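# Set the air fryer timer knob to 15

## Task

Rotate the timer knob on the air fryer until its pointer lines up with the 15 mark on the dial, then release the knob so no part of the hand is still touching it.

## Robot and tools

ROBOT. There are two arms, left_arm and right_arm. Each ends in a sixteen-motor hand with index, middle and ring fingers plus a thumb. right_arm has a right hand and left_arm has its mirror-image left hand. Calibrated base positions in the scene frame are left_arm (-0.027, +0.276, +0.002) m and right_arm (+0.019, -0.302, +0.012) m, both with almost no yaw. A camera stand is fixed to the floor behind the arms.

FRAMES. The scene frame has its origin at table-top height, midway between the nominal bases. +z points up, +x points out over the table, and left_arm is on the +y side. Image left and right do not match arm names. Each result reports a hand point's end_effector_position (m) and end_effector_quat_wxyz in that arm's own base frame. Hand-point axes for the right hand: +z runs along the straight fingers toward the tips, +x runs across the palm away from the thumb, and +y points out of the palm face. The left hand is the same except +x points toward the thumb. The hand point lies just beyond the knuckles of the index and middle fingers. A rigid mast sits behind the palm near the wrist and can collide with things.

execute_actions(actions, cameras). actions is a list of actions, run in order. Each action is a table of 1 to 15 rows. Each row is one control step of 1/30 s, and one action lasts 0.5 s. If a table has fewer than 15 rows, its last row is repeated. Every row has 48 numbers, each in [-1, 1]. Both arms go in the same row, even when only one moves:
1-6: left_arm dx, dy, dz, rx, ry, rz
7-22: left hand motor goals
23-24: left current_limit, speed
25-30: right_arm dx, dy, dz, rx, ry, rz
31-46: right hand motor goals
47-48: right current_limit, speed

The six arm numbers are an offset, not a pose. They are measured in the axes of that arm's Hand target, starting from the Hand target as it stood when the action began. Every row of an action counts from that same start, not from the row before. Scale: 1.0 means 0.6 m for dx, dy, dz and 180 degrees for rotation. rx, ry, rz together form one rotation vector. Sending the same offset again moves the hand further. An all-zero arm offset asks the arm to reach its current target once more.

HAND NUMBERS. The sixteen hand numbers are absolute hinge goals, scaled linearly between each hinge's stops. They are not offsets, and 0 is a real goal. To leave a hand unchanged, send back its hand_goal, hand_current_limit and hand_speed. Motor order is index_mcp, index_abd, index_pip, index_dip, then the same four for middle and ring, then thumb_cmc, thumb_axl, thumb_mcp, thumb_ipl. Each bracket gives degrees at +1, degrees at -1, and the straight value:
_mcp: (-18, +128; straight +0.75); lower values curl the finger toward the palm.
_abd: (-60, +60; straight 0.00); sideways swing.
_pip: (-29, +108; straight +0.58).
_dip: (-21, +117; straight +0.70).
thumb_cmc: (-20, +120; straight +0.71); lower values bring the thumb in front of the palm.
thumb_axl: (-27, +140; straight +0.68); rolls the thumb.
thumb_mcp: (-69, +109; straight +0.23).
thumb_ipl: (-77, +108; straight +0.17).

current_limit maps -1 to 0 mA and +1 to 550 mA, with a floor of 11 mA. It also caps how fast a hinge can move. speed maps to (speed+1)/2 of 8.5 rad/s. Both start at +0.4 and -0.6, and whatever you last sent stays in force.

cameras: a list of names (cam_high, cam_left_wrist, cam_right_wrist), ["all"], or []. If omitted, you get all cameras for an empty action list and none otherwise. An unknown name makes the call invalid. An empty actions list just reports state and images.

RESULTS. "Hand target" is the last commanded pose after clipping; the next offset counts from it. The hand point often stops short of the target, and waiting does not close the gap. Resend with zeros, or add the missing distance as an offset. Very small moves may not start at all. The controller limits commanded orientation to within 40 degrees of the measured one, and it favours position over orientation. Weight and friction can leave the hand a few cm off the target, usually sagging low, so command higher if needed. Reported poses may also be off by a few cm.
Per-motor hand fields: hand_goal, hand_measured, hand_current_ma (positive pushes toward -1), and hand_state. hand_state is one of moving, goal, blocked, or overload.
Other fields: joint velocities (marked "within noise" when the arm is still), joint torques (these include gravity; torques 3 and 4 wrap at ±28 N m), and end-effector positions at sampled steps. A call returns once the robot is still, waiting at most 3 s.

zoom_image(camera, region). Gives a closer view of one of cam_high, cam_left_wrist or cam_right_wrist, taken from its latest image. region is [x0, y0, x1, y1] in pixels from the top-left corner, at most 504 by 504. Image sizes: cam_high is 896x504 pinhole; the wrist cameras are 616x616 fisheye.

read_manual(section): returns licence text only and does not move the robot.

finished_scene(scene): scene is an integer from 1 to 3. It ends the current scene for good, and any later calls in the same reply act on the next scene. Call it only once the pointer rests at 15 and the hand is clear of the knob.

CAUTIONS.
Thinking time lets the clock run while the robot holds its last command.
A finger presses harder the further its goal lies past the surface it touches. A motor drawing 495 mA or more for 5 s in total shuts down for 10 s.
Pushing into something, holding the arm stretched out, or carrying a load heats the motors. At 100 °C the arm goes limp; watch for MOTOR HOT lines. To stop a push, move the target back past the hand point.
Arm stops waste actions, and hand commands sent during a stop are lost.
Avoid hard hits on fixed objects, slams, any contact between the two arms or hands, and letting anything drop or leave the table. Move smoothly with little effort.
An outside push may nudge loose objects.

Each tool is called in YAML: its name, and indented under it one key for each argument.

## Session

execute_actions:
  actions: []

zoom_image:
  camera: "cam_high"
  region: [200, 130, 400, 310]

Scene clock: 0.00 s.
left_arm: end_effector_position=(+0.3735, +0.4617, +0.2353) hand_goal=(+0.754, +0.000, +0.576, +0.696, +0.754, +0.000, +0.576, +0.696, +0.754, +0.000, +0.576, +0.696, +0.714, +0.678, +0.226, +0.168) hand_measured=(+0.754, +0.000, +0.576, +0.696, +0.754, +0.000, +0.576, +0.696, +0.754, +0.000, +0.576, +0.696, +0.714, +0.678, +0.226, +0.168) hand_current_ma=(+0, +0, +0, +0, +0, +0, +0, +0, +0, +0, +0, +0, +0, +0, +0, +0) hand_state=(goal, goal, goal, goal, goal, goal, goal, goal, goal, goal, goal, goal, goal, goal, goal, goal) hand_current_limit=0.40 hand_speed=-0.60 end_effector_quat_wxyz=(+0.146, +0.420, +0.864, +0.234) | right_arm: end_effector_position=(+0.4601, -0.1470, +0.2316) hand_goal=(+0.754, +0.000, +0.576, +0.696, +0.754, +0.000, +0.576, +0.696, +0.754, +0.000, +0.576, +0.696, +0.714, +0.678, +0.226, +0.168) hand_measured=(+0.754, +0.000, +0.576, +0.696, +0.754, +0.000, +0.576, +0.696, +0.754, +0.000, +0.576, +0.696, +0.714, +0.678, +0.226, +0.168) hand_current_ma=(+0, +0, +0, +0, +0, +0, +0, +0, +0, +0, +0, +0, +0, +0, +0, +0) hand_state=(goal, goal, goal, goal, goal, goal, goal, goal, goal, goal, goal, goal, goal, goal, goal, goal) hand_current_limit=0.40 hand_speed=-0.60 end_effector_quat_wxyz=(+0.677, +0.364, +0.640, +0.003)
Joint positions: left_arm=[0.944 1.412 1.113 -0.746 0.2 0.224] | right_arm=[-0.392 1.393 0.378 0.931 0.119 -1.038]
Joint velocities: within noise
Joint torques (N m): no reading
Heat: left arm: hottest wrist pitch 30 °C; right arm: hottest elbow 31 °C.
Hand target: left_arm +0.3780, +0.4679, +0.2530; +0.149, +0.420, +0.860, +0.250 | right_arm +0.4643, -0.1487, +0.2395; +0.684, +0.361, +0.634, +0.004

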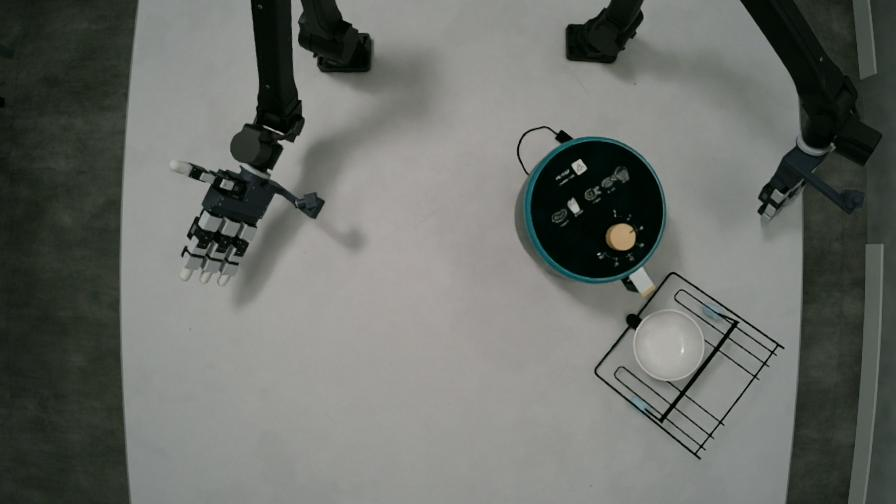

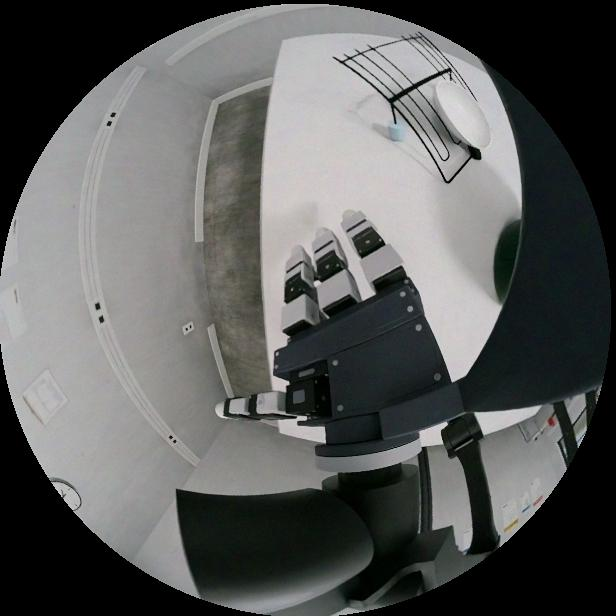

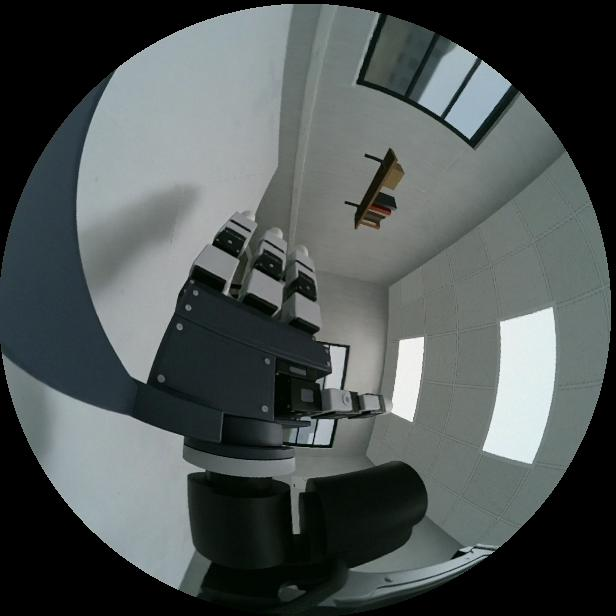

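Scaled by 2.520.

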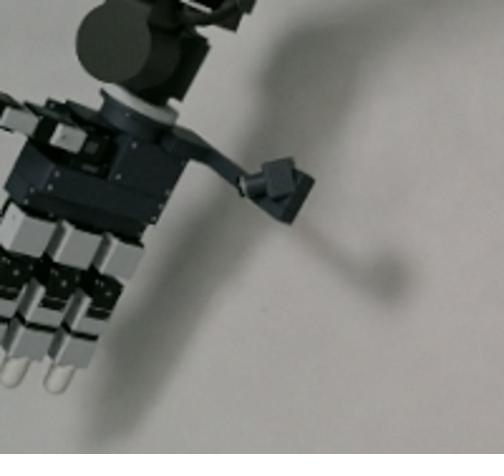

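zoom_image:
  camera: "cam_high"
  region: [590, 207, 650, 267]

zoom_image:
  camera: "cam_high"
  region: [510, 120, 690, 300]

Scaled by 8.400.

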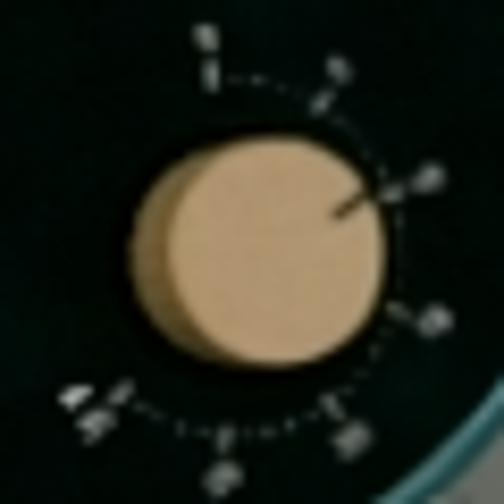

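Scaled by 2.800.

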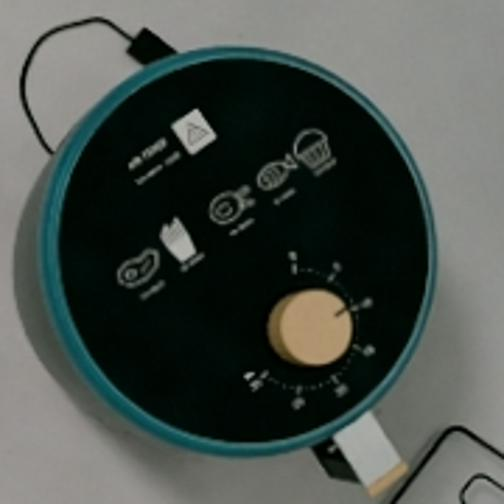

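execute_actions:
  actions:
    - [[-0.0044,0.0524,-0.0786,0,0,0,0.959,0.2,-0.372,0.696,-0.97,0,-0.153,0.696,0.959,-0.2,-0.372,0.696,0.714,0.678,0.226,0.168,0.4,-0.6,0,0,0,0,0,0,0.754,0,0.576,0.696,0.754,0,0.576,0.696,0.754,0,0.576,0.696,0.714,0.678,0.226,0.168,0.4,-0.6]]
    - [[-0.0044,0.0524,-0.0786,0,0,0,0.959,0.2,-0.372,0.696,-0.97,0,-0.153,0.696,0.959,-0.2,-0.372,0.696,0.714,0.678,0.226,0.168,0.4,-0.6,0,0,0,0,0,0,0.754,0,0.576,0.696,0.754,0,0.576,0.696,0.754,0,0.576,0.696,0.714,0.678,0.226,0.168,0.4,-0.6]]
    - [[-0.0044,0.0524,-0.0786,0,0,0,0.959,0.2,-0.372,0.696,-0.97,0,-0.153,0.696,0.959,-0.2,-0.372,0.696,0.714,0.678,0.226,0.168,0.4,-0.6,0,0,0,0,0,0,0.754,0,0.576,0.696,0.754,0,0.576,0.696,0.754,0,0.576,0.696,0.714,0.678,0.226,0.168,0.4,-0.6]]
    - [[-0.1341,-0.0319,-0.0091,0.02,-0.0108,0.0208,0.959,0.2,-0.372,0.696,-0.97,0,-0.153,0.696,0.959,-0.2,-0.372,0.696,0.714,0.678,0.226,0.168,0.4,-0.6,0,0,0,0,0,0,0.754,0,0.576,0.696,0.754,0,0.576,0.696,0.754,0,0.576,0.696,0.714,0.678,0.226,0.168,0.4,-0.6]]
    - [[-0.1341,-0.0319,-0.0091,0.02,-0.0108,0.0208,0.959,0.2,-0.372,0.696,-0.97,0,-0.153,0.696,0.959,-0.2,-0.372,0.696,0.714,0.678,0.226,0.168,0.4,-0.6,0,0,0,0,0,0,0.754,0,0.576,0.696,0.754,0,0.576,0.696,0.754,0,0.576,0.696,0.714,0.678,0.226,0.168,0.4,-0.6]]
    - [[-0.1341,-0.0319,-0.0091,0.02,-0.0108,0.0208,0.959,0.2,-0.372,0.696,-0.97,0,-0.153,0.696,0.959,-0.2,-0.372,0.696,0.714,0.678,0.226,0.168,0.4,-0.6,0,0,0,0,0,0,0.754,0,0.576,0.696,0.754,0,0.576,0.696,0.754,0,0.576,0.696,0.714,0.678,0.226,0.168,0.4,-0.6]]
    - [[-0.1341,-0.0319,-0.0091,0.02,-0.0108,0.0208,0.959,0.2,-0.372,0.696,-0.97,0,-0.153,0.696,0.959,-0.2,-0.372,0.696,0.714,0.678,0.226,0.168,0.4,-0.6,0,0,0,0,0,0,0.754,0,0.576,0.696,0.754,0,0.576,0.696,0.754,0,0.576,0.696,0.714,0.678,0.226,0.168,0.4,-0.6]]
  cameras: ["cam_high", "cam_left_wrist"]

Scene clock: 8.53 s.
left_arm: end_effector_position=(+0.4780, +0.1485, +0.3845) hand_goal=(+0.960, +0.200, -0.372, +0.696, -0.970, +0.000, -0.152, +0.696, +0.960, -0.200, -0.372, +0.696, +0.714, +0.678, +0.226, +0.168) hand_measured=(+0.962, +0.198, -0.364, +0.696, -0.962, +0.000, -0.150, +0.696, +0.962, -0.198, -0.366, +0.696, +0.718, +0.678, +0.224, +0.168) hand_current_ma=(+2, -2, +10, +0, +12, +0, +2, +0, +2, +2, +9, +0, +4, -1, -4, +0) hand_state=(goal, goal, goal, goal, goal, goal, goal, goal, goal, goal, goal, goal, goal, goal, goal, goal) hand_current_limit=0.40 hand_speed=-0.60 end_effector_quat_wxyz=(+0.102, +0.569, +0.809, +0.107) | right_arm: end_effector_position=(+0.4601, -0.1470, +0.2316) hand_goal=(+0.754, +0.000, +0.576, +0.696, +0.754, +0.000, +0.576, +0.696, +0.754, +0.000, +0.576, +0.696, +0.714, +0.678, +0.226, +0.168) hand_measured=(+0.756, +0.000, +0.576, +0.696, +0.756, +0.000, +0.576, +0.696, +0.756, +0.000, +0.576, +0.696, +0.716, +0.678, +0.226, +0.168) hand_current_ma=(+2, +0, +0, +0, +2, +0, +0, +0, +1, +0, +0, +0, +2, +0, +0, +0) hand_state=(goal, goal, goal, goal, goal, goal, goal, goal, goal, goal, goal, goal, goal, goal, goal, goal) hand_current_limit=0.40 hand_speed=-0.60 end_effector_quat_wxyz=(+0.677, +0.364, +0.640, +0.003)
Joint positions: left_arm=[0.244 1.275 1.5 -1.5 0.014 -0.104] | right_arm=[-0.392 1.393 0.378 0.931 0.119 -1.038]
Joint torques (N m): left_arm=[0.67 -11.87 14.38 0.03 -0.15 -0.19] | right_arm=[-0.62 -8.47 8.03 2.55 0.03 -0.04]
Heat: left arm: hottest elbow 31 °C; right arm: hottest elbow 31 °C.
Hand target: left_arm +0.4761, +0.1523, +0.4190; +0.119, +0.559, +0.810, +0.129 | right_arm +0.4643, -0.1487, +0.2395; +0.684, +0.361, +0.634, +0.004
Off the commanded pose: left_arm 0.035 m, 3 deg | right_arm 0.009 m, 1 deg.
Step readings (end_effector_position of left_arm | right_arm):
0: (+0.3735, +0.4617, +0.2353) | (+0.4601, -0.1470, +0.2316)
1: (+0.3735, +0.4616, +0.2352) | (+0.4601, -0.1470, +0.2316)
2: (+0.3728, +0.4607, +0.2342) | (+0.4601, -0.1470, +0.2316)
4: (+0.3708, +0.4580, +0.2332) | (+0.4601, -0.1470, +0.2316)
8: (+0.3692, +0.4557, +0.2427) | (+0.4601, -0.1470, +0.2316)
15: (+0.3710, +0.4581, +0.2699) | (+0.4601, -0.1470, +0.2316)
16: (+0.3711, +0.4584, +0.2718) | (+0.4601, -0.1470, +0.2316)
17: (+0.3707, +0.4578, +0.2736) | (+0.4601, -0.1470, +0.2316)
19: (+0.3696, +0.4562, +0.2784) | (+0.4601, -0.1470, +0.2316)
23: (+0.3714, +0.4588, +0.3043) | (+0.4601, -0.1470, +0.2316)
30: (+0.3731, +0.4611, +0.3316) | (+0.4601, -0.1470, +0.2316)
31: (+0.3730, +0.4609, +0.3323) | (+0.4601, -0.1470, +0.2316)
32: (+0.3721, +0.4597, +0.3334) | (+0.4601, -0.1470, +0.2316)
34: (+0.3702, +0.4571, +0.3382) | (+0.4601, -0.1470, +0.2316)
38: (+0.3717, +0.4591, +0.3704) | (+0.4601, -0.1470, +0.2316)
45: (+0.3731, +0.4611, +0.3978) | (+0.4601, -0.1470, +0.2316)
46: (+0.3730, +0.4605, +0.3971) | (+0.4601, -0.1470, +0.2316)
47: (+0.3739, +0.4578, +0.3949) | (+0.4601, -0.1470, +0.2316)
49: (+0.3778, +0.4491, +0.3901) | (+0.4601, -0.1470, +0.2316)
53: (+0.4059, +0.4130, +0.3876) | (+0.4601, -0.1470, +0.2316)
60: (+0.4191, +0.3886, +0.3957) | (+0.4601, -0.1470, +0.2316)
61: (+0.4180, +0.3888, +0.3961) | (+0.4601, -0.1470, +0.2316)
62: (+0.4179, +0.3862, +0.3955) | (+0.4601, -0.1470, +0.2316)
64: (+0.4179, +0.3776, +0.3938) | (+0.4601, -0.1470, +0.2316)
68: (+0.4376, +0.3364, +0.3971) | (+0.4601, -0.1470, +0.2316)
75: (+0.4462, +0.3104, +0.4050) | (+0.4601, -0.1470, +0.2316)
76: (+0.4455, +0.3109, +0.4046) | (+0.4601, -0.1470, +0.2316)
77: (+0.4454, +0.3083, +0.4031) | (+0.4601, -0.1470, +0.2316)
79: (+0.4454, +0.2989, +0.3992) | (+0.4601, -0.1470, +0.2316)
83: (+0.4621, +0.2539, +0.3962) | (+0.4601, -0.1470, +0.2316)
90: (+0.4677, +0.2300, +0.3986) | (+0.4601, -0.1470, +0.2316)
91: (+0.4672, +0.2304, +0.3983) | (+0.4601, -0.1470, +0.2316)
92: (+0.4665, +0.2278, +0.3970) | (+0.4601, -0.1470, +0.2316)
94: (+0.4655, +0.2169, +0.3933) | (+0.4601, -0.1470, +0.2316)
98: (+0.4765, +0.1687, +0.3875) | (+0.4601, -0.1470, +0.2316)
105: (+0.4794, +0.1470, +0.3850) | (+0.4601, -0.1470, +0.2316)
Images, in order (width x height): cam_high 896x504, cam_left_wrist 616x616.

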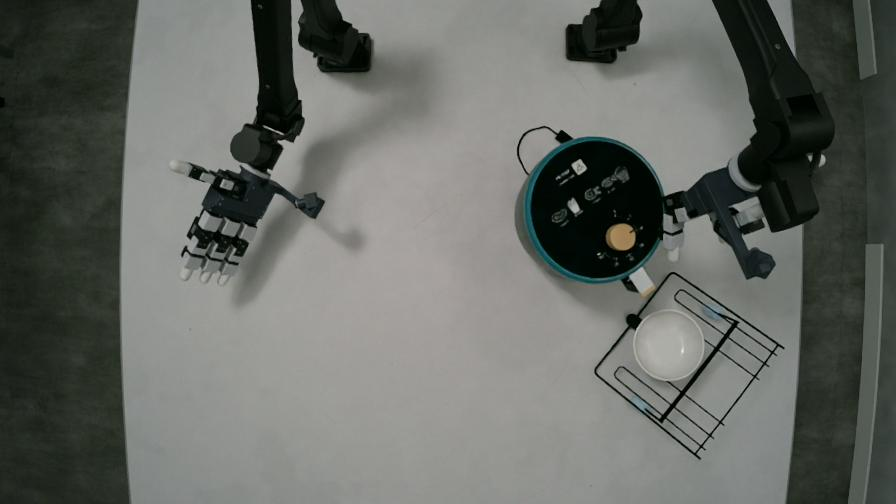

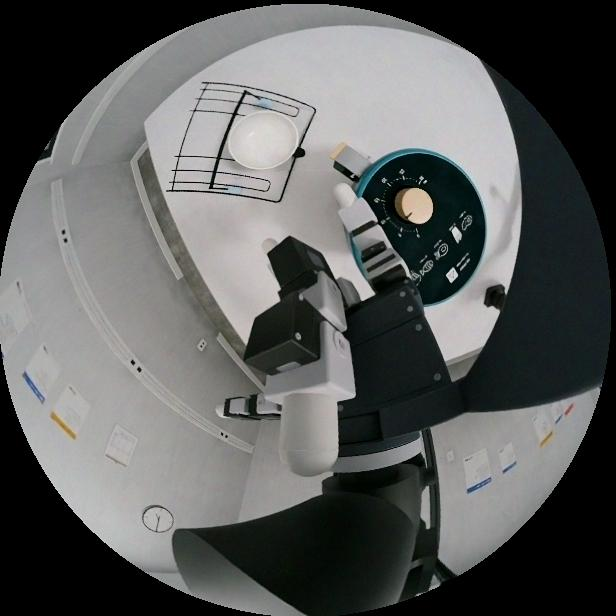

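zoom_image:
  camera: "cam_left_wrist"
  region: [320, 140, 460, 280]

Scaled by 3.600 from the camera's 616x616 image, which has a finer 880x880 frame.

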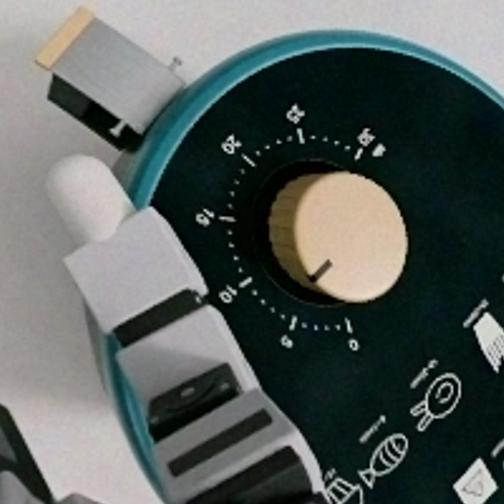

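execute_actions:
  actions:
    - [[-0.0036,0.0257,-0.0703,0,0,0,0.959,0.2,-0.372,0.696,-0.97,0,-0.153,0.696,0.959,-0.2,-0.372,0.696,0.714,0.678,0.226,0.168,0.4,-0.6,0,0,0,0,0,0,0.754,0,0.576,0.696,0.754,0,0.576,0.696,0.754,0,0.576,0.696,0.714,0.678,0.226,0.168,0.4,-0.6]]
    - [[-0.1118,-0.0361,0.0067,0.02,-0.0108,0.0208,0.959,0.1,-0.372,0.696,-0.97,0,-0.153,0.696,0.959,-0.1,-0.372,0.696,0.714,0.678,0.226,0.168,0.4,-0.6,0,0,0,0,0,0,0.754,0,0.576,0.696,0.754,0,0.576,0.696,0.754,0,0.576,0.696,0.714,0.678,0.226,0.168,0.4,-0.6]]
    - [[-0.1118,-0.0361,0.0067,0.02,-0.0108,0.0208,0.959,0.1,-0.372,0.696,-0.97,0,-0.153,0.696,0.959,-0.1,-0.372,0.696,0.714,0.678,0.226,0.168,0.4,-0.6,0,0,0,0,0,0,0.754,0,0.576,0.696,0.754,0,0.576,0.696,0.754,0,0.576,0.696,0.714,0.678,0.226,0.168,0.4,-0.6]]
  cameras: ["cam_high", "cam_left_wrist"]

zoom_image:
  camera: "cam_left_wrist"
  region: [260, 150, 400, 290]

Scene clock: 11.67 s.
left_arm: end_effector_position=(+0.4742, +0.0085, +0.4299) hand_goal=(+0.960, +0.100, -0.372, +0.696, -0.970, +0.000, -0.152, +0.696, +0.960, -0.100, -0.372, +0.696, +0.714, +0.678, +0.226, +0.168) hand_measured=(+0.962, +0.102, -0.364, +0.696, -0.962, +0.000, -0.150, +0.696, +0.962, -0.102, -0.366, +0.696, +0.718, +0.678, +0.224, +0.168) hand_current_ma=(+2, +2, +10, +0, +12, +0, +2, +0, +2, -1, +9, +0, +4, -1, -4, +0) hand_state=(goal, goal, goal, goal, goal, goal, goal, goal, goal, goal, goal, goal, goal, goal, goal, goal) hand_current_limit=0.40 hand_speed=-0.60 end_effector_quat_wxyz=(+0.103, +0.628, +0.768, +0.067) | right_arm: end_effector_position=(+0.4601, -0.1470, +0.2316) hand_goal=(+0.754, +0.000, +0.576, +0.696, +0.754, +0.000, +0.576, +0.696, +0.754, +0.000, +0.576, +0.696, +0.714, +0.678, +0.226, +0.168) hand_measured=(+0.756, +0.000, +0.576, +0.696, +0.756, +0.000, +0.576, +0.696, +0.756, +0.000, +0.576, +0.696, +0.716, +0.678, +0.226, +0.168) hand_current_ma=(+2, +0, +0, +0, +2, +0, +0, +0, +1, +0, +0, +0, +2, +0, +0, +0) hand_state=(goal, goal, goal, goal, goal, goal, goal, goal, goal, goal, goal, goal, goal, goal, goal, goal) hand_current_limit=0.40 hand_speed=-0.60 end_effector_quat_wxyz=(+0.677, +0.364, +0.640, +0.003)
Joint positions: left_arm=[-0.073 1.291 1.662 -1.695 0.009 -0.274] | right_arm=[-0.392 1.393 0.378 0.931 0.119 -1.038]
Joint torques (N m): left_arm=[0.56 -8.94 14.61 -0.05 -0.18 -0.21] | right_arm=[-0.67 -8.59 8.06 2.59 0.04 -0.02]
Heat: left arm: hottest elbow 32 °C; right arm: hottest elbow 32 °C.
Hand target: left_arm +0.4815, +0.0121, +0.4503; +0.103, +0.621, +0.774, +0.067 | right_arm +0.4643, -0.1487, +0.2395; +0.684, +0.361, +0.634, +0.004
Off the commanded pose: left_arm 0.022 m, 1 deg | right_arm 0.009 m, 1 deg.
joint sent to its limit (left arm) — joint 4 (wrist pitch), lower limit. The joint targets still meet the commanded pose.
Step readings (end_effector_position of left_arm | right_arm):
0: (+0.4780, +0.1485, +0.3845) | (+0.4601, -0.1470, +0.2316)
1: (+0.4778, +0.1485, +0.3847) | (+0.4601, -0.1470, +0.2316)
2: (+0.4762, +0.1481, +0.3862) | (+0.4601, -0.1470, +0.2316)
4: (+0.4724, +0.1473, +0.3928) | (+0.4601, -0.1470, +0.2316)
8: (+0.4711, +0.1470, +0.4252) | (+0.4601, -0.1470, +0.2316)
15: (+0.4697, +0.1467, +0.4470) | (+0.4601, -0.1470, +0.2316)
16: (+0.4692, +0.1464, +0.4463) | (+0.4601, -0.1470, +0.2316)
17: (+0.4684, +0.1445, +0.4446) | (+0.4601, -0.1470, +0.2316)
19: (+0.4677, +0.1334, +0.4410) | (+0.4601, -0.1470, +0.2316)
23: (+0.4727, +0.0919, +0.4350) | (+0.4601, -0.1470, +0.2316)
30: (+0.4753, +0.0767, +0.4332) | (+0.4601, -0.1470, +0.2316)
31: (+0.4751, +0.0768, +0.4335) | (+0.4601, -0.1470, +0.2316)
32: (+0.4748, +0.0745, +0.4332) | (+0.4601, -0.1470, +0.2316)
34: (+0.4745, +0.0645, +0.4323) | (+0.4601, -0.1470, +0.2316)
38: (+0.4758, +0.0232, +0.4308) | (+0.4601, -0.1470, +0.2316)
45: (+0.4746, +0.0074, +0.4300) | (+0.4601, -0.1470, +0.2316)
Images, in order (width x height): cam_high 896x504, cam_left_wrist 616x616.

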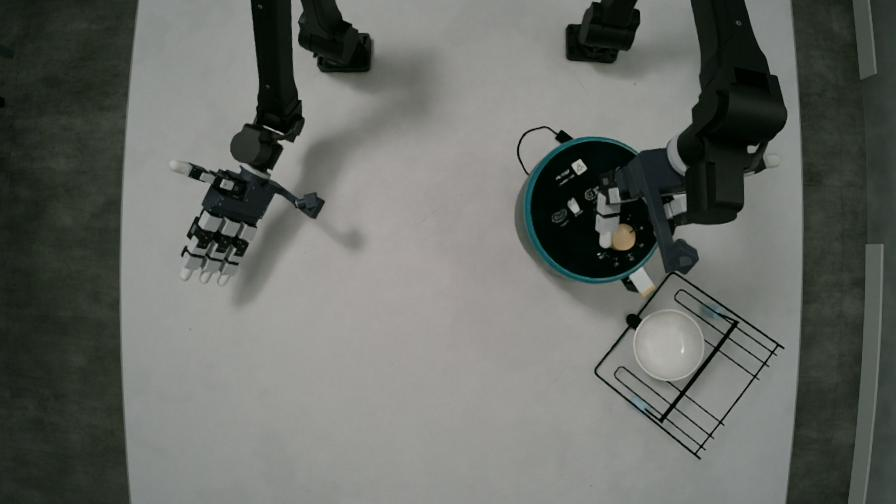

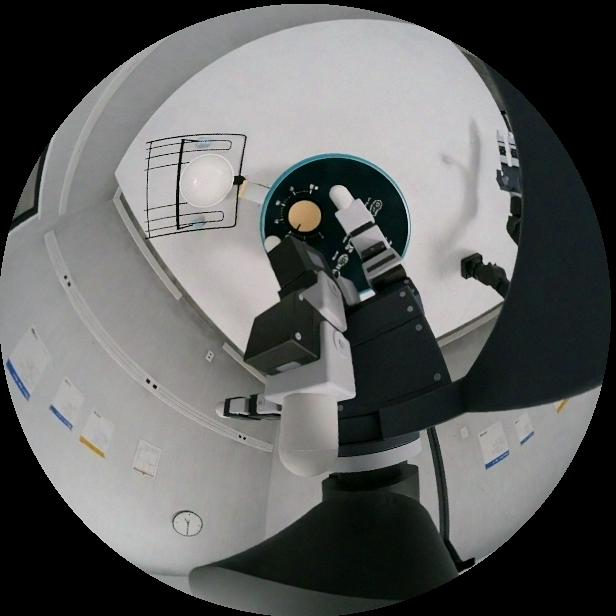

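Scaled by 3.600 from the camera's 616x616 image, which has a finer 880x880 frame.

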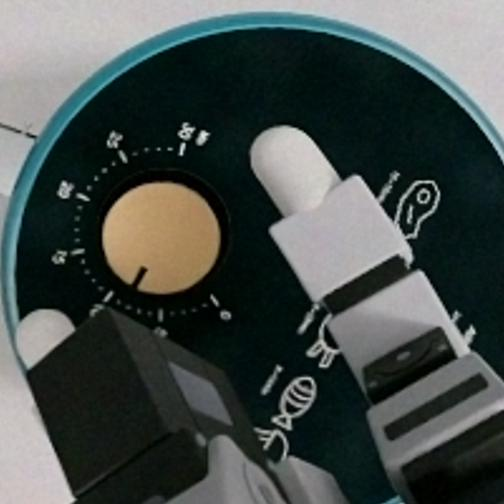

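execute_actions:
  actions:
    - [[0.005,-0.0207,0.0923,0,0,0,0.959,0.1,-0.372,0.696,-0.97,0,-0.153,0.696,0.959,-0.1,-0.372,0.696,0.714,0.678,0.226,0.168,0.4,-0.6,0,0,0,0,0,0,0.754,0,0.576,0.696,0.754,0,0.576,0.696,0.754,0,0.576,0.696,0.714,0.678,0.226,0.168,0.4,-0.6]]
  cameras: ["cam_left_wrist"]

zoom_image:
  camera: "cam_left_wrist"
  region: [250, 150, 390, 290]

Scene clock: 13.07 s.
left_arm: end_effector_position=(+0.4812, +0.0081, +0.3931) hand_goal=(+0.960, +0.100, -0.372, +0.696, -0.970, +0.000, -0.152, +0.696, +0.960, -0.100, -0.372, +0.696, +0.714, +0.678, +0.226, +0.168) hand_measured=(+0.962, +0.102, -0.366, +0.696, -0.962, +0.000, -0.150, +0.696, +0.962, -0.102, -0.366, +0.696, +0.718, +0.678, +0.224, +0.168) hand_current_ma=(+2, +2, +9, +0, +12, +0, +2, +0, +2, -1, +9, +0, +4, -1, -4, +0) hand_state=(goal, goal, goal, goal, goal, goal, goal, goal, goal, goal, goal, goal, goal, goal, goal, goal) hand_current_limit=0.40 hand_speed=-0.60 end_effector_quat_wxyz=(+0.097, +0.628, +0.770, +0.063) | right_arm: end_effector_position=(+0.4601, -0.1470, +0.2316) hand_goal=(+0.754, +0.000, +0.576, +0.696, +0.754, +0.000, +0.576, +0.696, +0.754, +0.000, +0.576, +0.696, +0.714, +0.678, +0.226, +0.168) hand_measured=(+0.756, +0.000, +0.576, +0.696, +0.756, +0.000, +0.576, +0.696, +0.756, +0.000, +0.576, +0.696, +0.716, +0.678, +0.226, +0.168) hand_current_ma=(+2, +0, +0, +0, +2, +0, +0, +0, +1, +0, +0, +0, +2, +0, +0, +0) hand_state=(goal, goal, goal, goal, goal, goal, goal, goal, goal, goal, goal, goal, goal, goal, goal, goal) hand_current_limit=0.40 hand_speed=-0.60 end_effector_quat_wxyz=(+0.677, +0.364, +0.640, +0.003)
Joint positions: left_arm=[-0.073 1.287 1.563 -1.614 0.009 -0.277] | right_arm=[-0.392 1.393 0.378 0.931 0.119 -1.038]
Joint torques (N m): left_arm=[0.5 -10.7 8.83 1.02 -0.08 -0.21] | right_arm=[-0.38 -8.53 8.02 2.56 0.04 -0.04]
Heat: left arm: hottest elbow 32 °C; right arm: hottest elbow 32 °C.
Hand target: left_arm +0.4826, +0.0110, +0.3933; +0.103, +0.621, +0.774, +0.067 | right_arm +0.4643, -0.1487, +0.2395; +0.684, +0.361, +0.634, +0.004
Off the commanded pose: left_arm 0.003 m, 1 deg | right_arm 0.009 m, 1 deg.
Step readings (end_effector_position of left_arm | right_arm):
0: (+0.4742, +0.0085, +0.4299) | (+0.4601, -0.1470, +0.2316)
1: (+0.4742, +0.0085, +0.4299) | (+0.4601, -0.1470, +0.2316)
2: (+0.4746, +0.0085, +0.4300) | (+0.4601, -0.1470, +0.2316)
4: (+0.4778, +0.0083, +0.4260) | (+0.4601, -0.1470, +0.2316)
8: (+0.4796, +0.0082, +0.4033) | (+0.4601, -0.1470, +0.2316)
15: (+0.4807, +0.0082, +0.3928) | (+0.4601, -0.1470, +0.2316)
Images, in order (width x height): cam_left_wrist 616x616.

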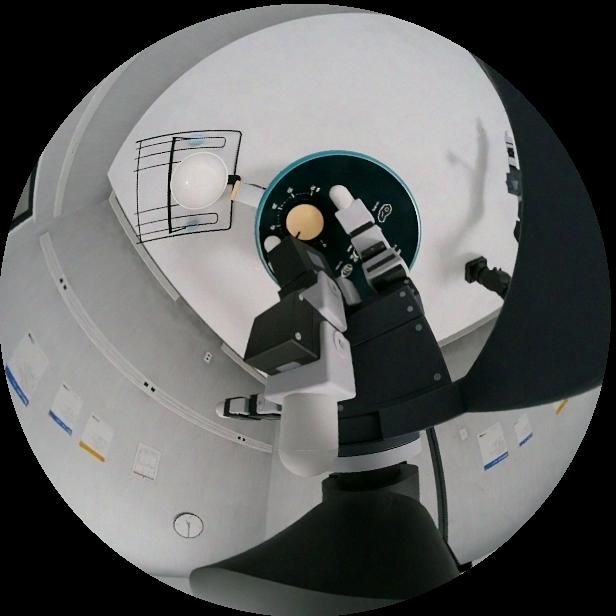

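Scaled by 3.600 from the camera's 616x616 image, which has a finer 880x880 frame.

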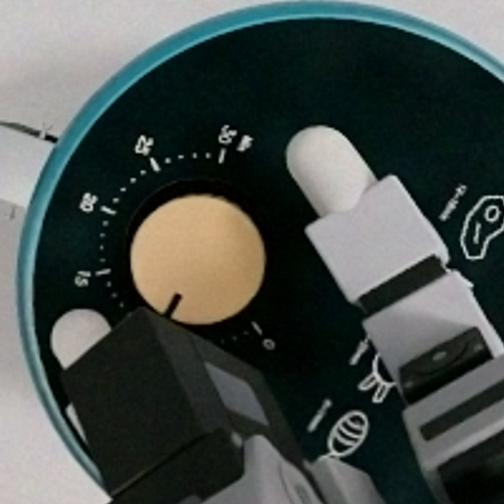

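execute_actions:
  actions:
    - [[0.005,-0.011,0.0357,0,0,0,0.959,0.1,-0.372,0.696,-0.97,0,-0.153,0.696,0.959,-0.1,-0.372,0.696,0.714,0.678,0.226,0.168,0.4,-0.6,0,0,0,0,0,0,0.754,0,0.576,0.696,0.754,0,0.576,0.696,0.754,0,0.576,0.696,0.714,0.678,0.226,0.168,0.4,-0.6]]
    - [[0,0,0,0,0,0,0.959,-0.9,-0.372,0.696,-0.97,0,-0.153,0.696,0.959,0.9,-0.372,0.696,0.714,0.678,0.226,0.168,0.2,-0.85,0,0,0,0,0,0,0.754,0,0.576,0.696,0.754,0,0.576,0.696,0.754,0,0.576,0.696,0.714,0.678,0.226,0.168,0.4,-0.6]]
    - [[0,0,0,0,0,0,0.959,-0.9,-0.372,0.696,-0.97,0,-0.153,0.696,0.959,0.9,-0.372,0.696,0.714,0.678,0.226,0.168,0.5,-0.85,0,0,0,0,0,0,0.754,0,0.576,0.696,0.754,0,0.576,0.696,0.754,0,0.576,0.696,0.714,0.678,0.226,0.168,0.4,-0.6]]
  cameras: ["cam_high", "cam_left_wrist"]

zoom_image:
  camera: "cam_left_wrist"
  region: [250, 150, 390, 290]

Scene clock: 15.37 s.
left_arm: end_effector_position=(+0.4822, +0.0098, +0.3641) hand_goal=(+0.960, -0.900, -0.372, +0.696, -0.970, +0.000, -0.152, +0.696, +0.960, +0.900, -0.372, +0.696, +0.714, +0.678, +0.226, +0.168) hand_measured=(+0.966, -0.254, -0.384, +0.692, -0.962, +0.000, -0.150, +0.696, +0.966, +0.298, -0.382, +0.694, +0.718, +0.678, +0.224, +0.168) hand_current_ma=(+10, +413, -22, -6, +12, +0, +2, +0, +10, -412, -16, -2, +4, -1, -4, +0) hand_state=(goal, blocked, goal, goal, goal, goal, goal, goal, goal, blocked, goal, goal, goal, goal, goal, goal) hand_current_limit=0.50 hand_speed=-0.85 end_effector_quat_wxyz=(+0.092, +0.626, +0.772, +0.059) | right_arm: end_effector_position=(+0.4601, -0.1470, +0.2316) hand_goal=(+0.754, +0.000, +0.576, +0.696, +0.754, +0.000, +0.576, +0.696, +0.754, +0.000, +0.576, +0.696, +0.714, +0.678, +0.226, +0.168) hand_measured=(+0.756, +0.000, +0.576, +0.696, +0.756, +0.000, +0.576, +0.696, +0.756, +0.000, +0.576, +0.696, +0.716, +0.678, +0.226, +0.168) hand_current_ma=(+2, +0, +0, +0, +2, +0, +0, +0, +1, +0, +0, +0, +2, +0, +0, +0) hand_state=(goal, goal, goal, goal, goal, goal, goal, goal, goal, goal, goal, goal, goal, goal, goal, goal) hand_current_limit=0.40 hand_speed=-0.60 end_effector_quat_wxyz=(+0.677, +0.364, +0.640, +0.003)
Joint positions: left_arm=[-0.07 1.281 1.484 -1.555 0.007 -0.28] | right_arm=[-0.392 1.393 0.378 0.931 0.119 -1.038]
Joint torques (N m): left_arm=[0.5 -11.63 9.18 0.94 -0.01 -0.14] | right_arm=[-0.56 -8.7 8.03 2.55 0.03 -0.04]
Heat: left arm: hottest elbow 32 °C; right arm: hottest elbow 32 °C.
Hand target: left_arm +0.4809, +0.0119, +0.3709; +0.103, +0.621, +0.774, +0.067 | right_arm +0.4643, -0.1487, +0.2395; +0.684, +0.361, +0.634, +0.004
Off the commanded pose: left_arm 0.007 m, 2 deg | right_arm 0.009 m, 1 deg.
Step readings (end_effector_position of left_arm | right_arm):
0: (+0.4812, +0.0082, +0.3930) | (+0.4601, -0.1470, +0.2316)
1: (+0.4814, +0.0082, +0.3928) | (+0.4601, -0.1470, +0.2316)
2: (+0.4820, +0.0081, +0.3913) | (+0.4601, -0.1470, +0.2316)
4: (+0.4828, +0.0081, +0.3859) | (+0.4601, -0.1470, +0.2316)
8: (+0.4815, +0.0082, +0.3691) | (+0.4601, -0.1470, +0.2316)
15: (+0.4825, +0.0081, +0.3655) | (+0.4601, -0.1470, +0.2316)
16: (+0.4826, +0.0081, +0.3656) | (+0.4601, -0.1470, +0.2316)
17: (+0.4827, +0.0081, +0.3656) | (+0.4601, -0.1470, +0.2316)
19: (+0.4828, +0.0081, +0.3657) | (+0.4601, -0.1470, +0.2316)
23: (+0.4828, +0.0081, +0.3657) | (+0.4601, -0.1470, +0.2316)
30: (+0.4828, +0.0081, +0.3657) | (+0.4601, -0.1470, +0.2316)
31: (+0.4828, +0.0081, +0.3657) | (+0.4601, -0.1470, +0.2316)
32: (+0.4828, +0.0082, +0.3657) | (+0.4601, -0.1470, +0.2316)
34: (+0.4827, +0.0091, +0.3657) | (+0.4601, -0.1470, +0.2316)
38: (+0.4826, +0.0098, +0.3655) | (+0.4601, -0.1470, +0.2316)
45: (+0.4822, +0.0098, +0.3641) | (+0.4601, -0.1470, +0.2316)
Images, in order (width x height): cam_high 896x504, cam_left_wrist 616x616.

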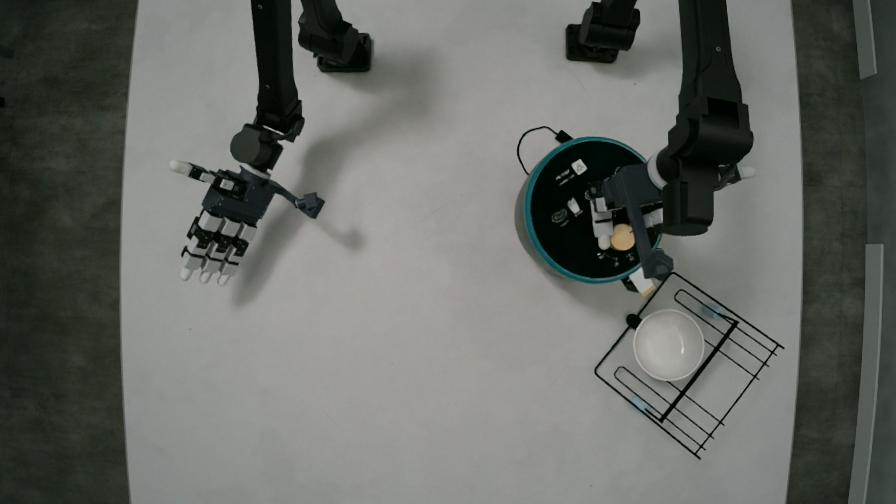

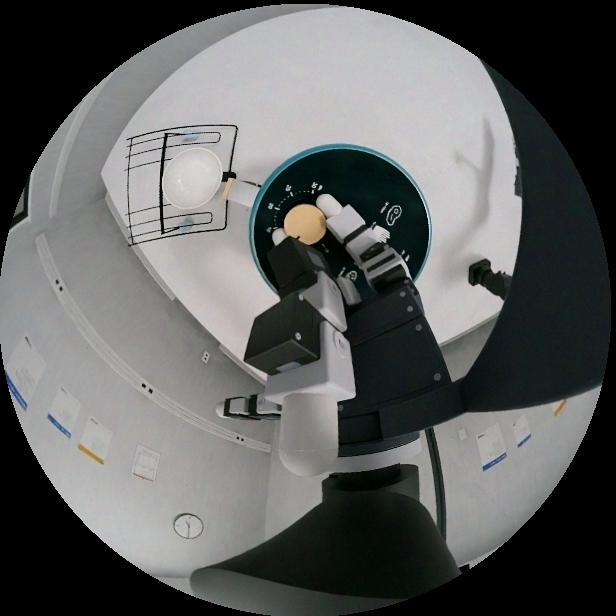

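Scaled by 3.600 from the camera's 616x616 image, which has a finer 880x880 frame.

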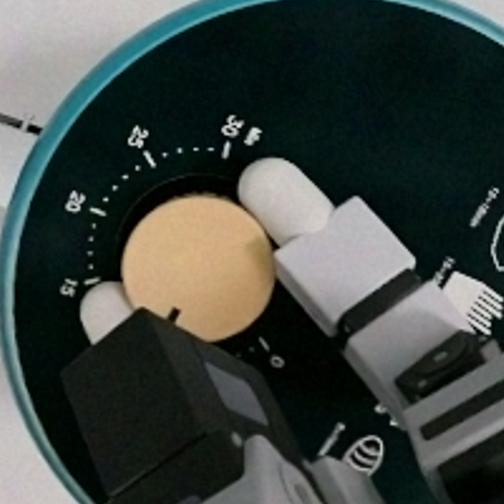

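execute_actions:
  actions:
    - [[0,0,0,0,0,0,0.959,0.1,-0.372,0.696,-0.97,0,-0.153,0.696,0.959,-0.1,-0.372,0.696,0.714,0.678,0.226,0.168,0.4,-0.6,0,0,0,0,0,0,0.754,0,0.576,0.696,0.754,0,0.576,0.696,0.754,0,0.576,0.696,0.714,0.678,0.226,0.168,0.4,-0.6]]
    - [[-0.0005,-0.0067,-0.0082,0,0,0,0.959,0.1,-0.372,0.696,-0.97,0,-0.153,0.696,0.959,-0.1,-0.372,0.696,0.714,0.678,0.226,0.168,0.4,-0.6,0,0,0,0,0,0,0.754,0,0.576,0.696,0.754,0,0.576,0.696,0.754,0,0.576,0.696,0.714,0.678,0.226,0.168,0.4,-0.6]]
  cameras: ["cam_left_wrist"]

zoom_image:
  camera: "cam_left_wrist"
  region: [250, 150, 390, 290]

Scene clock: 17.60 s.
left_arm: end_effector_position=(+0.4808, +0.0099, +0.3668) hand_goal=(+0.960, +0.100, -0.372, +0.696, -0.970, +0.000, -0.152, +0.696, +0.960, -0.100, -0.372, +0.696, +0.714, +0.678, +0.226, +0.168) hand_measured=(+0.964, +0.096, -0.372, +0.694, -0.962, +0.000, -0.150, +0.696, +0.964, -0.096, -0.372, +0.694, +0.718, +0.678, +0.224, +0.168) hand_current_ma=(+4, -3, +0, -3, +12, +0, +2, +0, +4, +4, -1, -2, +4, -1, -4, +0) hand_state=(goal, goal, goal, goal, goal, goal, goal, goal, goal, goal, goal, goal, goal, goal, goal, goal) hand_current_limit=0.40 hand_speed=-0.60 end_effector_quat_wxyz=(+0.094, +0.625, +0.772, +0.061) | right_arm: end_effector_position=(+0.4601, -0.1470, +0.2316) hand_goal=(+0.754, +0.000, +0.576, +0.696, +0.754, +0.000, +0.576, +0.696, +0.754, +0.000, +0.576, +0.696, +0.714, +0.678, +0.226, +0.168) hand_measured=(+0.756, +0.000, +0.576, +0.696, +0.756, +0.000, +0.576, +0.696, +0.756, +0.000, +0.576, +0.696, +0.716, +0.678, +0.226, +0.168) hand_current_ma=(+2, +0, +0, +0, +2, +0, +0, +0, +1, +0, +0, +0, +2, +0, +0, +0) hand_state=(goal, goal, goal, goal, goal, goal, goal, goal, goal, goal, goal, goal, goal, goal, goal, goal) hand_current_limit=0.40 hand_speed=-0.60 end_effector_quat_wxyz=(+0.677, +0.364, +0.640, +0.003)
Joint positions: left_arm=[-0.07 1.276 1.484 -1.555 0.007 -0.28] | right_arm=[-0.392 1.393 0.378 0.931 0.119 -1.038]
Joint torques (N m): left_arm=[0.09 -11.81 9.24 0.5 -0.04 -0.17] | right_arm=[-0.38 -8.47 8.02 2.58 0.04 -0.05]
Heat: left arm: hottest elbow 32 °C; right arm: hottest elbow 32 °C.
Hand target: left_arm +0.4760, +0.0109, +0.3747; +0.103, +0.621, +0.774, +0.067 | right_arm +0.4643, -0.1487, +0.2395; +0.684, +0.361, +0.634, +0.004
Off the commanded pose: left_arm 0.010 m, 1 deg | right_arm 0.009 m, 1 deg.
Step readings (end_effector_position of left_arm | right_arm):
0: (+0.4822, +0.0098, +0.3641) | (+0.4601, -0.1470, +0.2316)
1: (+0.4822, +0.0098, +0.3641) | (+0.4601, -0.1470, +0.2316)
2: (+0.4822, +0.0098, +0.3641) | (+0.4601, -0.1470, +0.2316)
4: (+0.4822, +0.0098, +0.3641) | (+0.4601, -0.1470, +0.2316)
8: (+0.4821, +0.0098, +0.3643) | (+0.4601, -0.1470, +0.2316)
15: (+0.4821, +0.0098, +0.3643) | (+0.4601, -0.1470, +0.2316)
16: (+0.4821, +0.0098, +0.3643) | (+0.4601, -0.1470, +0.2316)
17: (+0.4821, +0.0098, +0.3643) | (+0.4601, -0.1470, +0.2316)
19: (+0.4821, +0.0098, +0.3643) | (+0.4601, -0.1470, +0.2316)
23: (+0.4817, +0.0098, +0.3650) | (+0.4601, -0.1470, +0.2316)
30: (+0.4808, +0.0099, +0.3668) | (+0.4601, -0.1470, +0.2316)
Images, in order (width x height): cam_left_wrist 616x616.

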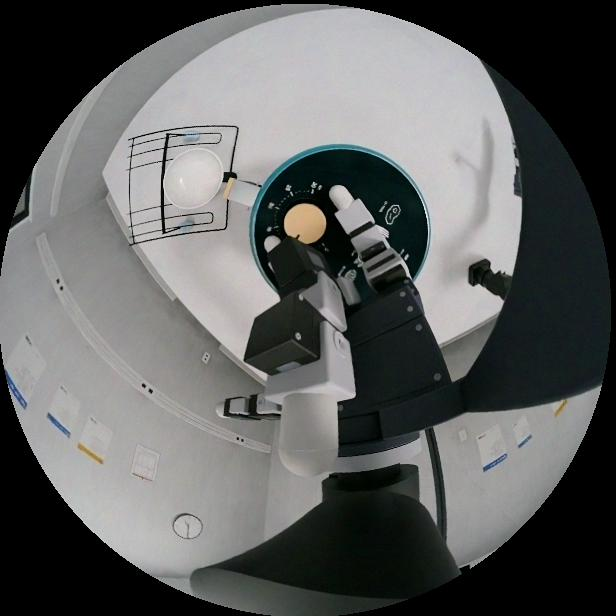

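Scaled by 3.600 from the camera's 616x616 image, which has a finer 880x880 frame.

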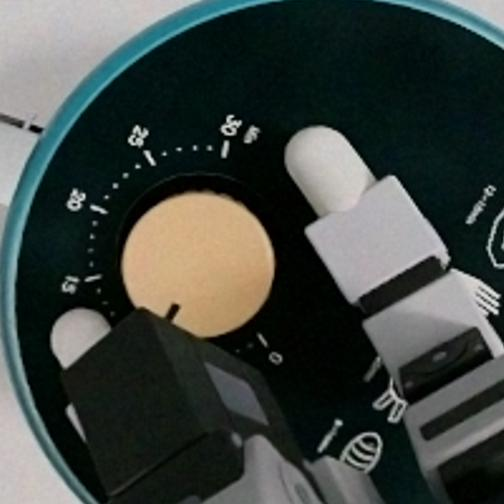

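execute_actions:
  actions:
    - [[0,-0.0083,-0.002,0,0,0,0.959,0.1,-0.372,0.696,-0.97,0,-0.153,0.696,0.959,-0.1,-0.372,0.696,0.714,0.678,0.226,0.168,0.4,-0.6,0,0,0,0,0,0,0.754,0,0.576,0.696,0.754,0,0.576,0.696,0.754,0,0.576,0.696,0.714,0.678,0.226,0.168,0.4,-0.6]]
    - [[0,0,0,0,0,0,0.959,-0.9,-0.372,0.696,-0.97,0,-0.153,0.696,0.959,0.9,-0.372,0.696,0.714,0.678,0.226,0.168,0.2,-0.85,0,0,0,0,0,0,0.754,0,0.576,0.696,0.754,0,0.576,0.696,0.754,0,0.576,0.696,0.714,0.678,0.226,0.168,0.4,-0.6]]
    - [[0,0,0,0,0,0,0.959,-0.9,-0.372,0.696,-0.97,0,-0.153,0.696,0.959,0.9,-0.372,0.696,0.714,0.678,0.226,0.168,0.5,-0.85,0,0,0,0,0,0,0.754,0,0.576,0.696,0.754,0,0.576,0.696,0.754,0,0.576,0.696,0.714,0.678,0.226,0.168,0.4,-0.6]]
  cameras: ["cam_left_wrist"]

zoom_image:
  camera: "cam_left_wrist"
  region: [250, 150, 390, 290]

Scene clock: 19.60 s.
left_arm: end_effector_position=(+0.4765, +0.0104, +0.3706) hand_goal=(+0.960, -0.900, -0.372, +0.696, -0.970, +0.000, -0.152, +0.696, +0.960, +0.900, -0.372, +0.696, +0.714, +0.678, +0.226, +0.168) hand_measured=(+0.962, -0.270, -0.394, +0.686, -0.962, +0.000, -0.150, +0.696, +0.962, +0.290, -0.392, +0.686, +0.718, +0.678, +0.224, +0.168) hand_current_ma=(+3, +412, -42, -15, +12, +0, +2, +0, +2, -412, -37, -14, +4, -1, -4, +0) hand_state=(goal, blocked, blocked, goal, goal, goal, goal, goal, goal, blocked, goal, goal, goal, goal, goal, goal) hand_current_limit=0.50 hand_speed=-0.85 end_effector_quat_wxyz=(+0.098, +0.624, +0.773, +0.064) | right_arm: end_effector_position=(+0.4601, -0.1470, +0.2316) hand_goal=(+0.754, +0.000, +0.576, +0.696, +0.754, +0.000, +0.576, +0.696, +0.754, +0.000, +0.576, +0.696, +0.714, +0.678, +0.226, +0.168) hand_measured=(+0.756, +0.000, +0.576, +0.696, +0.756, +0.000, +0.576, +0.696, +0.756, +0.000, +0.576, +0.696, +0.716, +0.678, +0.226, +0.168) hand_current_ma=(+2, +0, +0, +0, +2, +0, +0, +0, +1, +0, +0, +0, +2, +0, +0, +0) hand_state=(goal, goal, goal, goal, goal, goal, goal, goal, goal, goal, goal, goal, goal, goal, goal, goal) hand_current_limit=0.40 hand_speed=-0.60 end_effector_quat_wxyz=(+0.677, +0.364, +0.640, +0.003)
Joint positions: left_arm=[-0.07 1.261 1.479 -1.555 0.007 -0.283] | right_arm=[-0.392 1.393 0.378 0.931 0.119 -1.038]
Joint torques (N m): left_arm=[-0.03 -11.58 8.83 0.46 -0.09 -0.19] | right_arm=[-0.44 -8.47 8.06 2.51 0.04 -0.03]
Heat: left arm: hottest elbow 32 °C; right arm: hottest elbow 32 °C.
Hand target: left_arm +0.4709, +0.0098, +0.3747; +0.103, +0.621, +0.774, +0.067 | right_arm +0.4643, -0.1487, +0.2395; +0.684, +0.361, +0.634, +0.004
Off the commanded pose: left_arm 0.007 m, 1 deg | right_arm 0.009 m, 1 deg.
Step readings (end_effector_position of left_arm | right_arm):
0: (+0.4808, +0.0099, +0.3668) | (+0.4601, -0.1470, +0.2316)
1: (+0.4808, +0.0099, +0.3668) | (+0.4601, -0.1470, +0.2316)
2: (+0.4808, +0.0099, +0.3669) | (+0.4601, -0.1470, +0.2316)
4: (+0.4804, +0.0099, +0.3676) | (+0.4601, -0.1470, +0.2316)
8: (+0.4789, +0.0101, +0.3704) | (+0.4601, -0.1470, +0.2316)
15: (+0.4773, +0.0103, +0.3733) | (+0.4601, -0.1470, +0.2316)
16: (+0.4773, +0.0103, +0.3733) | (+0.4601, -0.1470, +0.2316)
17: (+0.4773, +0.0103, +0.3733) | (+0.4601, -0.1470, +0.2316)
19: (+0.4773, +0.0103, +0.3733) | (+0.4601, -0.1470, +0.2316)
23: (+0.4773, +0.0103, +0.3733) | (+0.4601, -0.1470, +0.2316)
30: (+0.4773, +0.0103, +0.3733) | (+0.4601, -0.1470, +0.2316)
31: (+0.4773, +0.0103, +0.3733) | (+0.4601, -0.1470, +0.2316)
32: (+0.4773, +0.0103, +0.3733) | (+0.4601, -0.1470, +0.2316)
34: (+0.4773, +0.0103, +0.3733) | (+0.4601, -0.1470, +0.2316)
38: (+0.4769, +0.0104, +0.3720) | (+0.4601, -0.1470, +0.2316)
45: (+0.4765, +0.0104, +0.3706) | (+0.4601, -0.1470, +0.2316)
Images, in order (width x height): cam_left_wrist 616x616.

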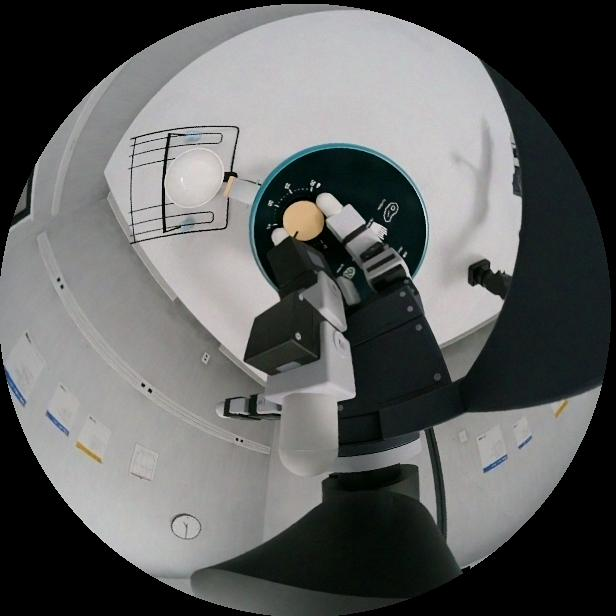

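Scaled by 3.600 from the camera's 616x616 image, which has a finer 880x880 frame.

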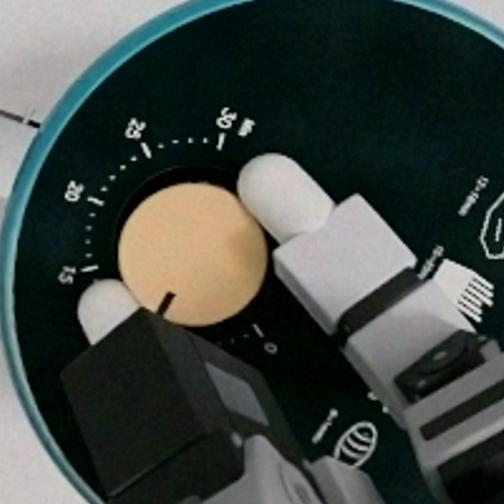

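execute_actions:
  actions:
    - [[-0.0048,0.0078,0.0022,0.0042,-0.0129,0.0539,0.959,-0.9,-0.372,0.696,-0.97,0,-0.153,0.696,0.959,0.9,-0.372,0.696,0.714,0.678,0.226,0.168,1.0,-0.85,0,0,0,0,0,0,0.754,0,0.576,0.696,0.754,0,0.576,0.696,0.754,0,0.576,0.696,0.714,0.678,0.226,0.168,0.4,-0.6]]
    - [[-0.0048,0.0078,0.0022,0.0042,-0.0129,0.0539,0.959,-0.9,-0.372,0.696,-0.97,0,-0.153,0.696,0.959,0.9,-0.372,0.696,0.714,0.678,0.226,0.168,1.0,-0.85,0,0,0,0,0,0,0.754,0,0.576,0.696,0.754,0,0.576,0.696,0.754,0,0.576,0.696,0.714,0.678,0.226,0.168,0.4,-0.6]]
  cameras: ["cam_left_wrist"]

zoom_image:
  camera: "cam_left_wrist"
  region: [250, 150, 390, 290]

Scene clock: 21.67 s.
left_arm: end_effector_position=(+0.4844, +0.0054, +0.3710) hand_goal=(+0.960, -0.900, -0.372, +0.696, -0.970, +0.000, -0.152, +0.696, +0.960, +0.900, -0.372, +0.696, +0.714, +0.678, +0.226, +0.168) hand_measured=(+0.980, -0.284, -0.414, +0.676, -0.962, +0.000, -0.150, +0.696, +0.960, +0.308, -0.394, +0.686, +0.718, +0.678, +0.224, +0.168) hand_current_ma=(+40, +550, -102, -37, +12, +0, +2, +0, -1, -550, -43, -16, +4, -1, -4, +0) hand_state=(goal, blocked, blocked, goal, goal, goal, goal, goal, goal, blocked, blocked, goal, goal, goal, goal, goal) hand_current_limit=1.00 hand_speed=-0.85 end_effector_quat_wxyz=(+0.112, +0.741, +0.660, +0.051) | right_arm: end_effector_position=(+0.4601, -0.1470, +0.2316) hand_goal=(+0.754, +0.000, +0.576, +0.696, +0.754, +0.000, +0.576, +0.696, +0.754, +0.000, +0.576, +0.696, +0.714, +0.678, +0.226, +0.168) hand_measured=(+0.756, +0.000, +0.576, +0.696, +0.756, +0.000, +0.576, +0.696, +0.756, +0.000, +0.576, +0.696, +0.716, +0.678, +0.226, +0.168) hand_current_ma=(+2, +0, +0, +0, +2, +0, +0, +0, +1, +0, +0, +0, +2, +0, +0, +0) hand_state=(goal, goal, goal, goal, goal, goal, goal, goal, goal, goal, goal, goal, goal, goal, goal, goal) hand_current_limit=0.40 hand_speed=-0.60 end_effector_quat_wxyz=(+0.677, +0.364, +0.640, +0.003)
Joint positions: left_arm=[0.026 1.261 1.476 -1.562 0.105 0.128] | right_arm=[-0.392 1.393 0.378 0.931 0.119 -1.038]
Joint torques (N m): left_arm=[0.79 -10.64 10.3 -0.24 0.48 0.11] | right_arm=[-0.62 -8.64 8.03 2.56 0.04 -0.03]
Heat: left arm: hottest elbow 32 °C; right arm: hottest elbow 32 °C.
Hand target: left_arm +0.4813, +0.0053, +0.3747; +0.113, +0.746, +0.654, +0.048 | right_arm +0.4643, -0.1487, +0.2395; +0.684, +0.361, +0.634, +0.004
Off the commanded pose: left_arm 0.005 m, 1 deg | right_arm 0.009 m, 1 deg.
Step readings (end_effector_position of left_arm | right_arm):
0: (+0.4765, +0.0104, +0.3706) | (+0.4601, -0.1470, +0.2316)
1: (+0.4765, +0.0103, +0.3706) | (+0.4601, -0.1470, +0.2316)
2: (+0.4769, +0.0096, +0.3706) | (+0.4601, -0.1470, +0.2316)
4: (+0.4777, +0.0097, +0.3697) | (+0.4601, -0.1470, +0.2316)
8: (+0.4795, +0.0099, +0.3695) | (+0.4601, -0.1470, +0.2316)
15: (+0.4809, +0.0084, +0.3699) | (+0.4601, -0.1470, +0.2316)
16: (+0.4810, +0.0081, +0.3699) | (+0.4601, -0.1470, +0.2316)
17: (+0.4813, +0.0081, +0.3700) | (+0.4601, -0.1470, +0.2316)
19: (+0.4820, +0.0089, +0.3700) | (+0.4601, -0.1470, +0.2316)
23: (+0.4833, +0.0083, +0.3706) | (+0.4601, -0.1470, +0.2316)
30: (+0.4841, +0.0064, +0.3709) | (+0.4601, -0.1470, +0.2316)
Images, in order (width x height): cam_left_wrist 616x616.

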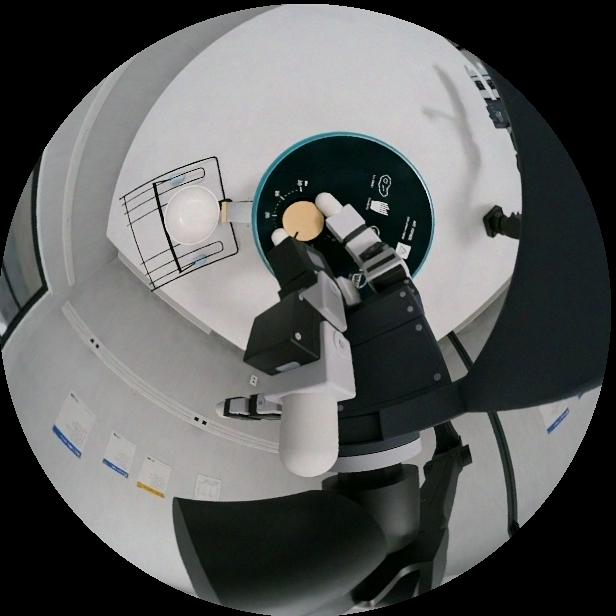

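Scaled by 3.600 from the camera's 616x616 image, which has a finer 880x880 frame.

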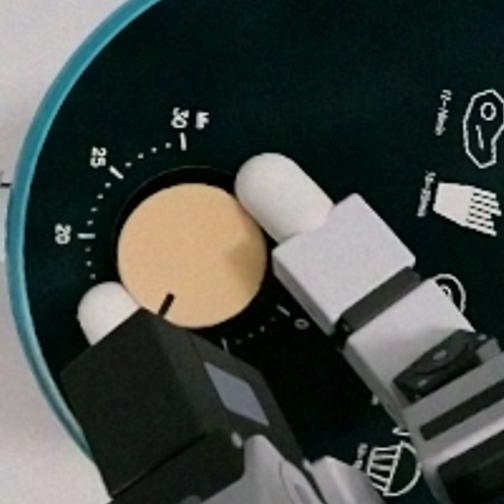

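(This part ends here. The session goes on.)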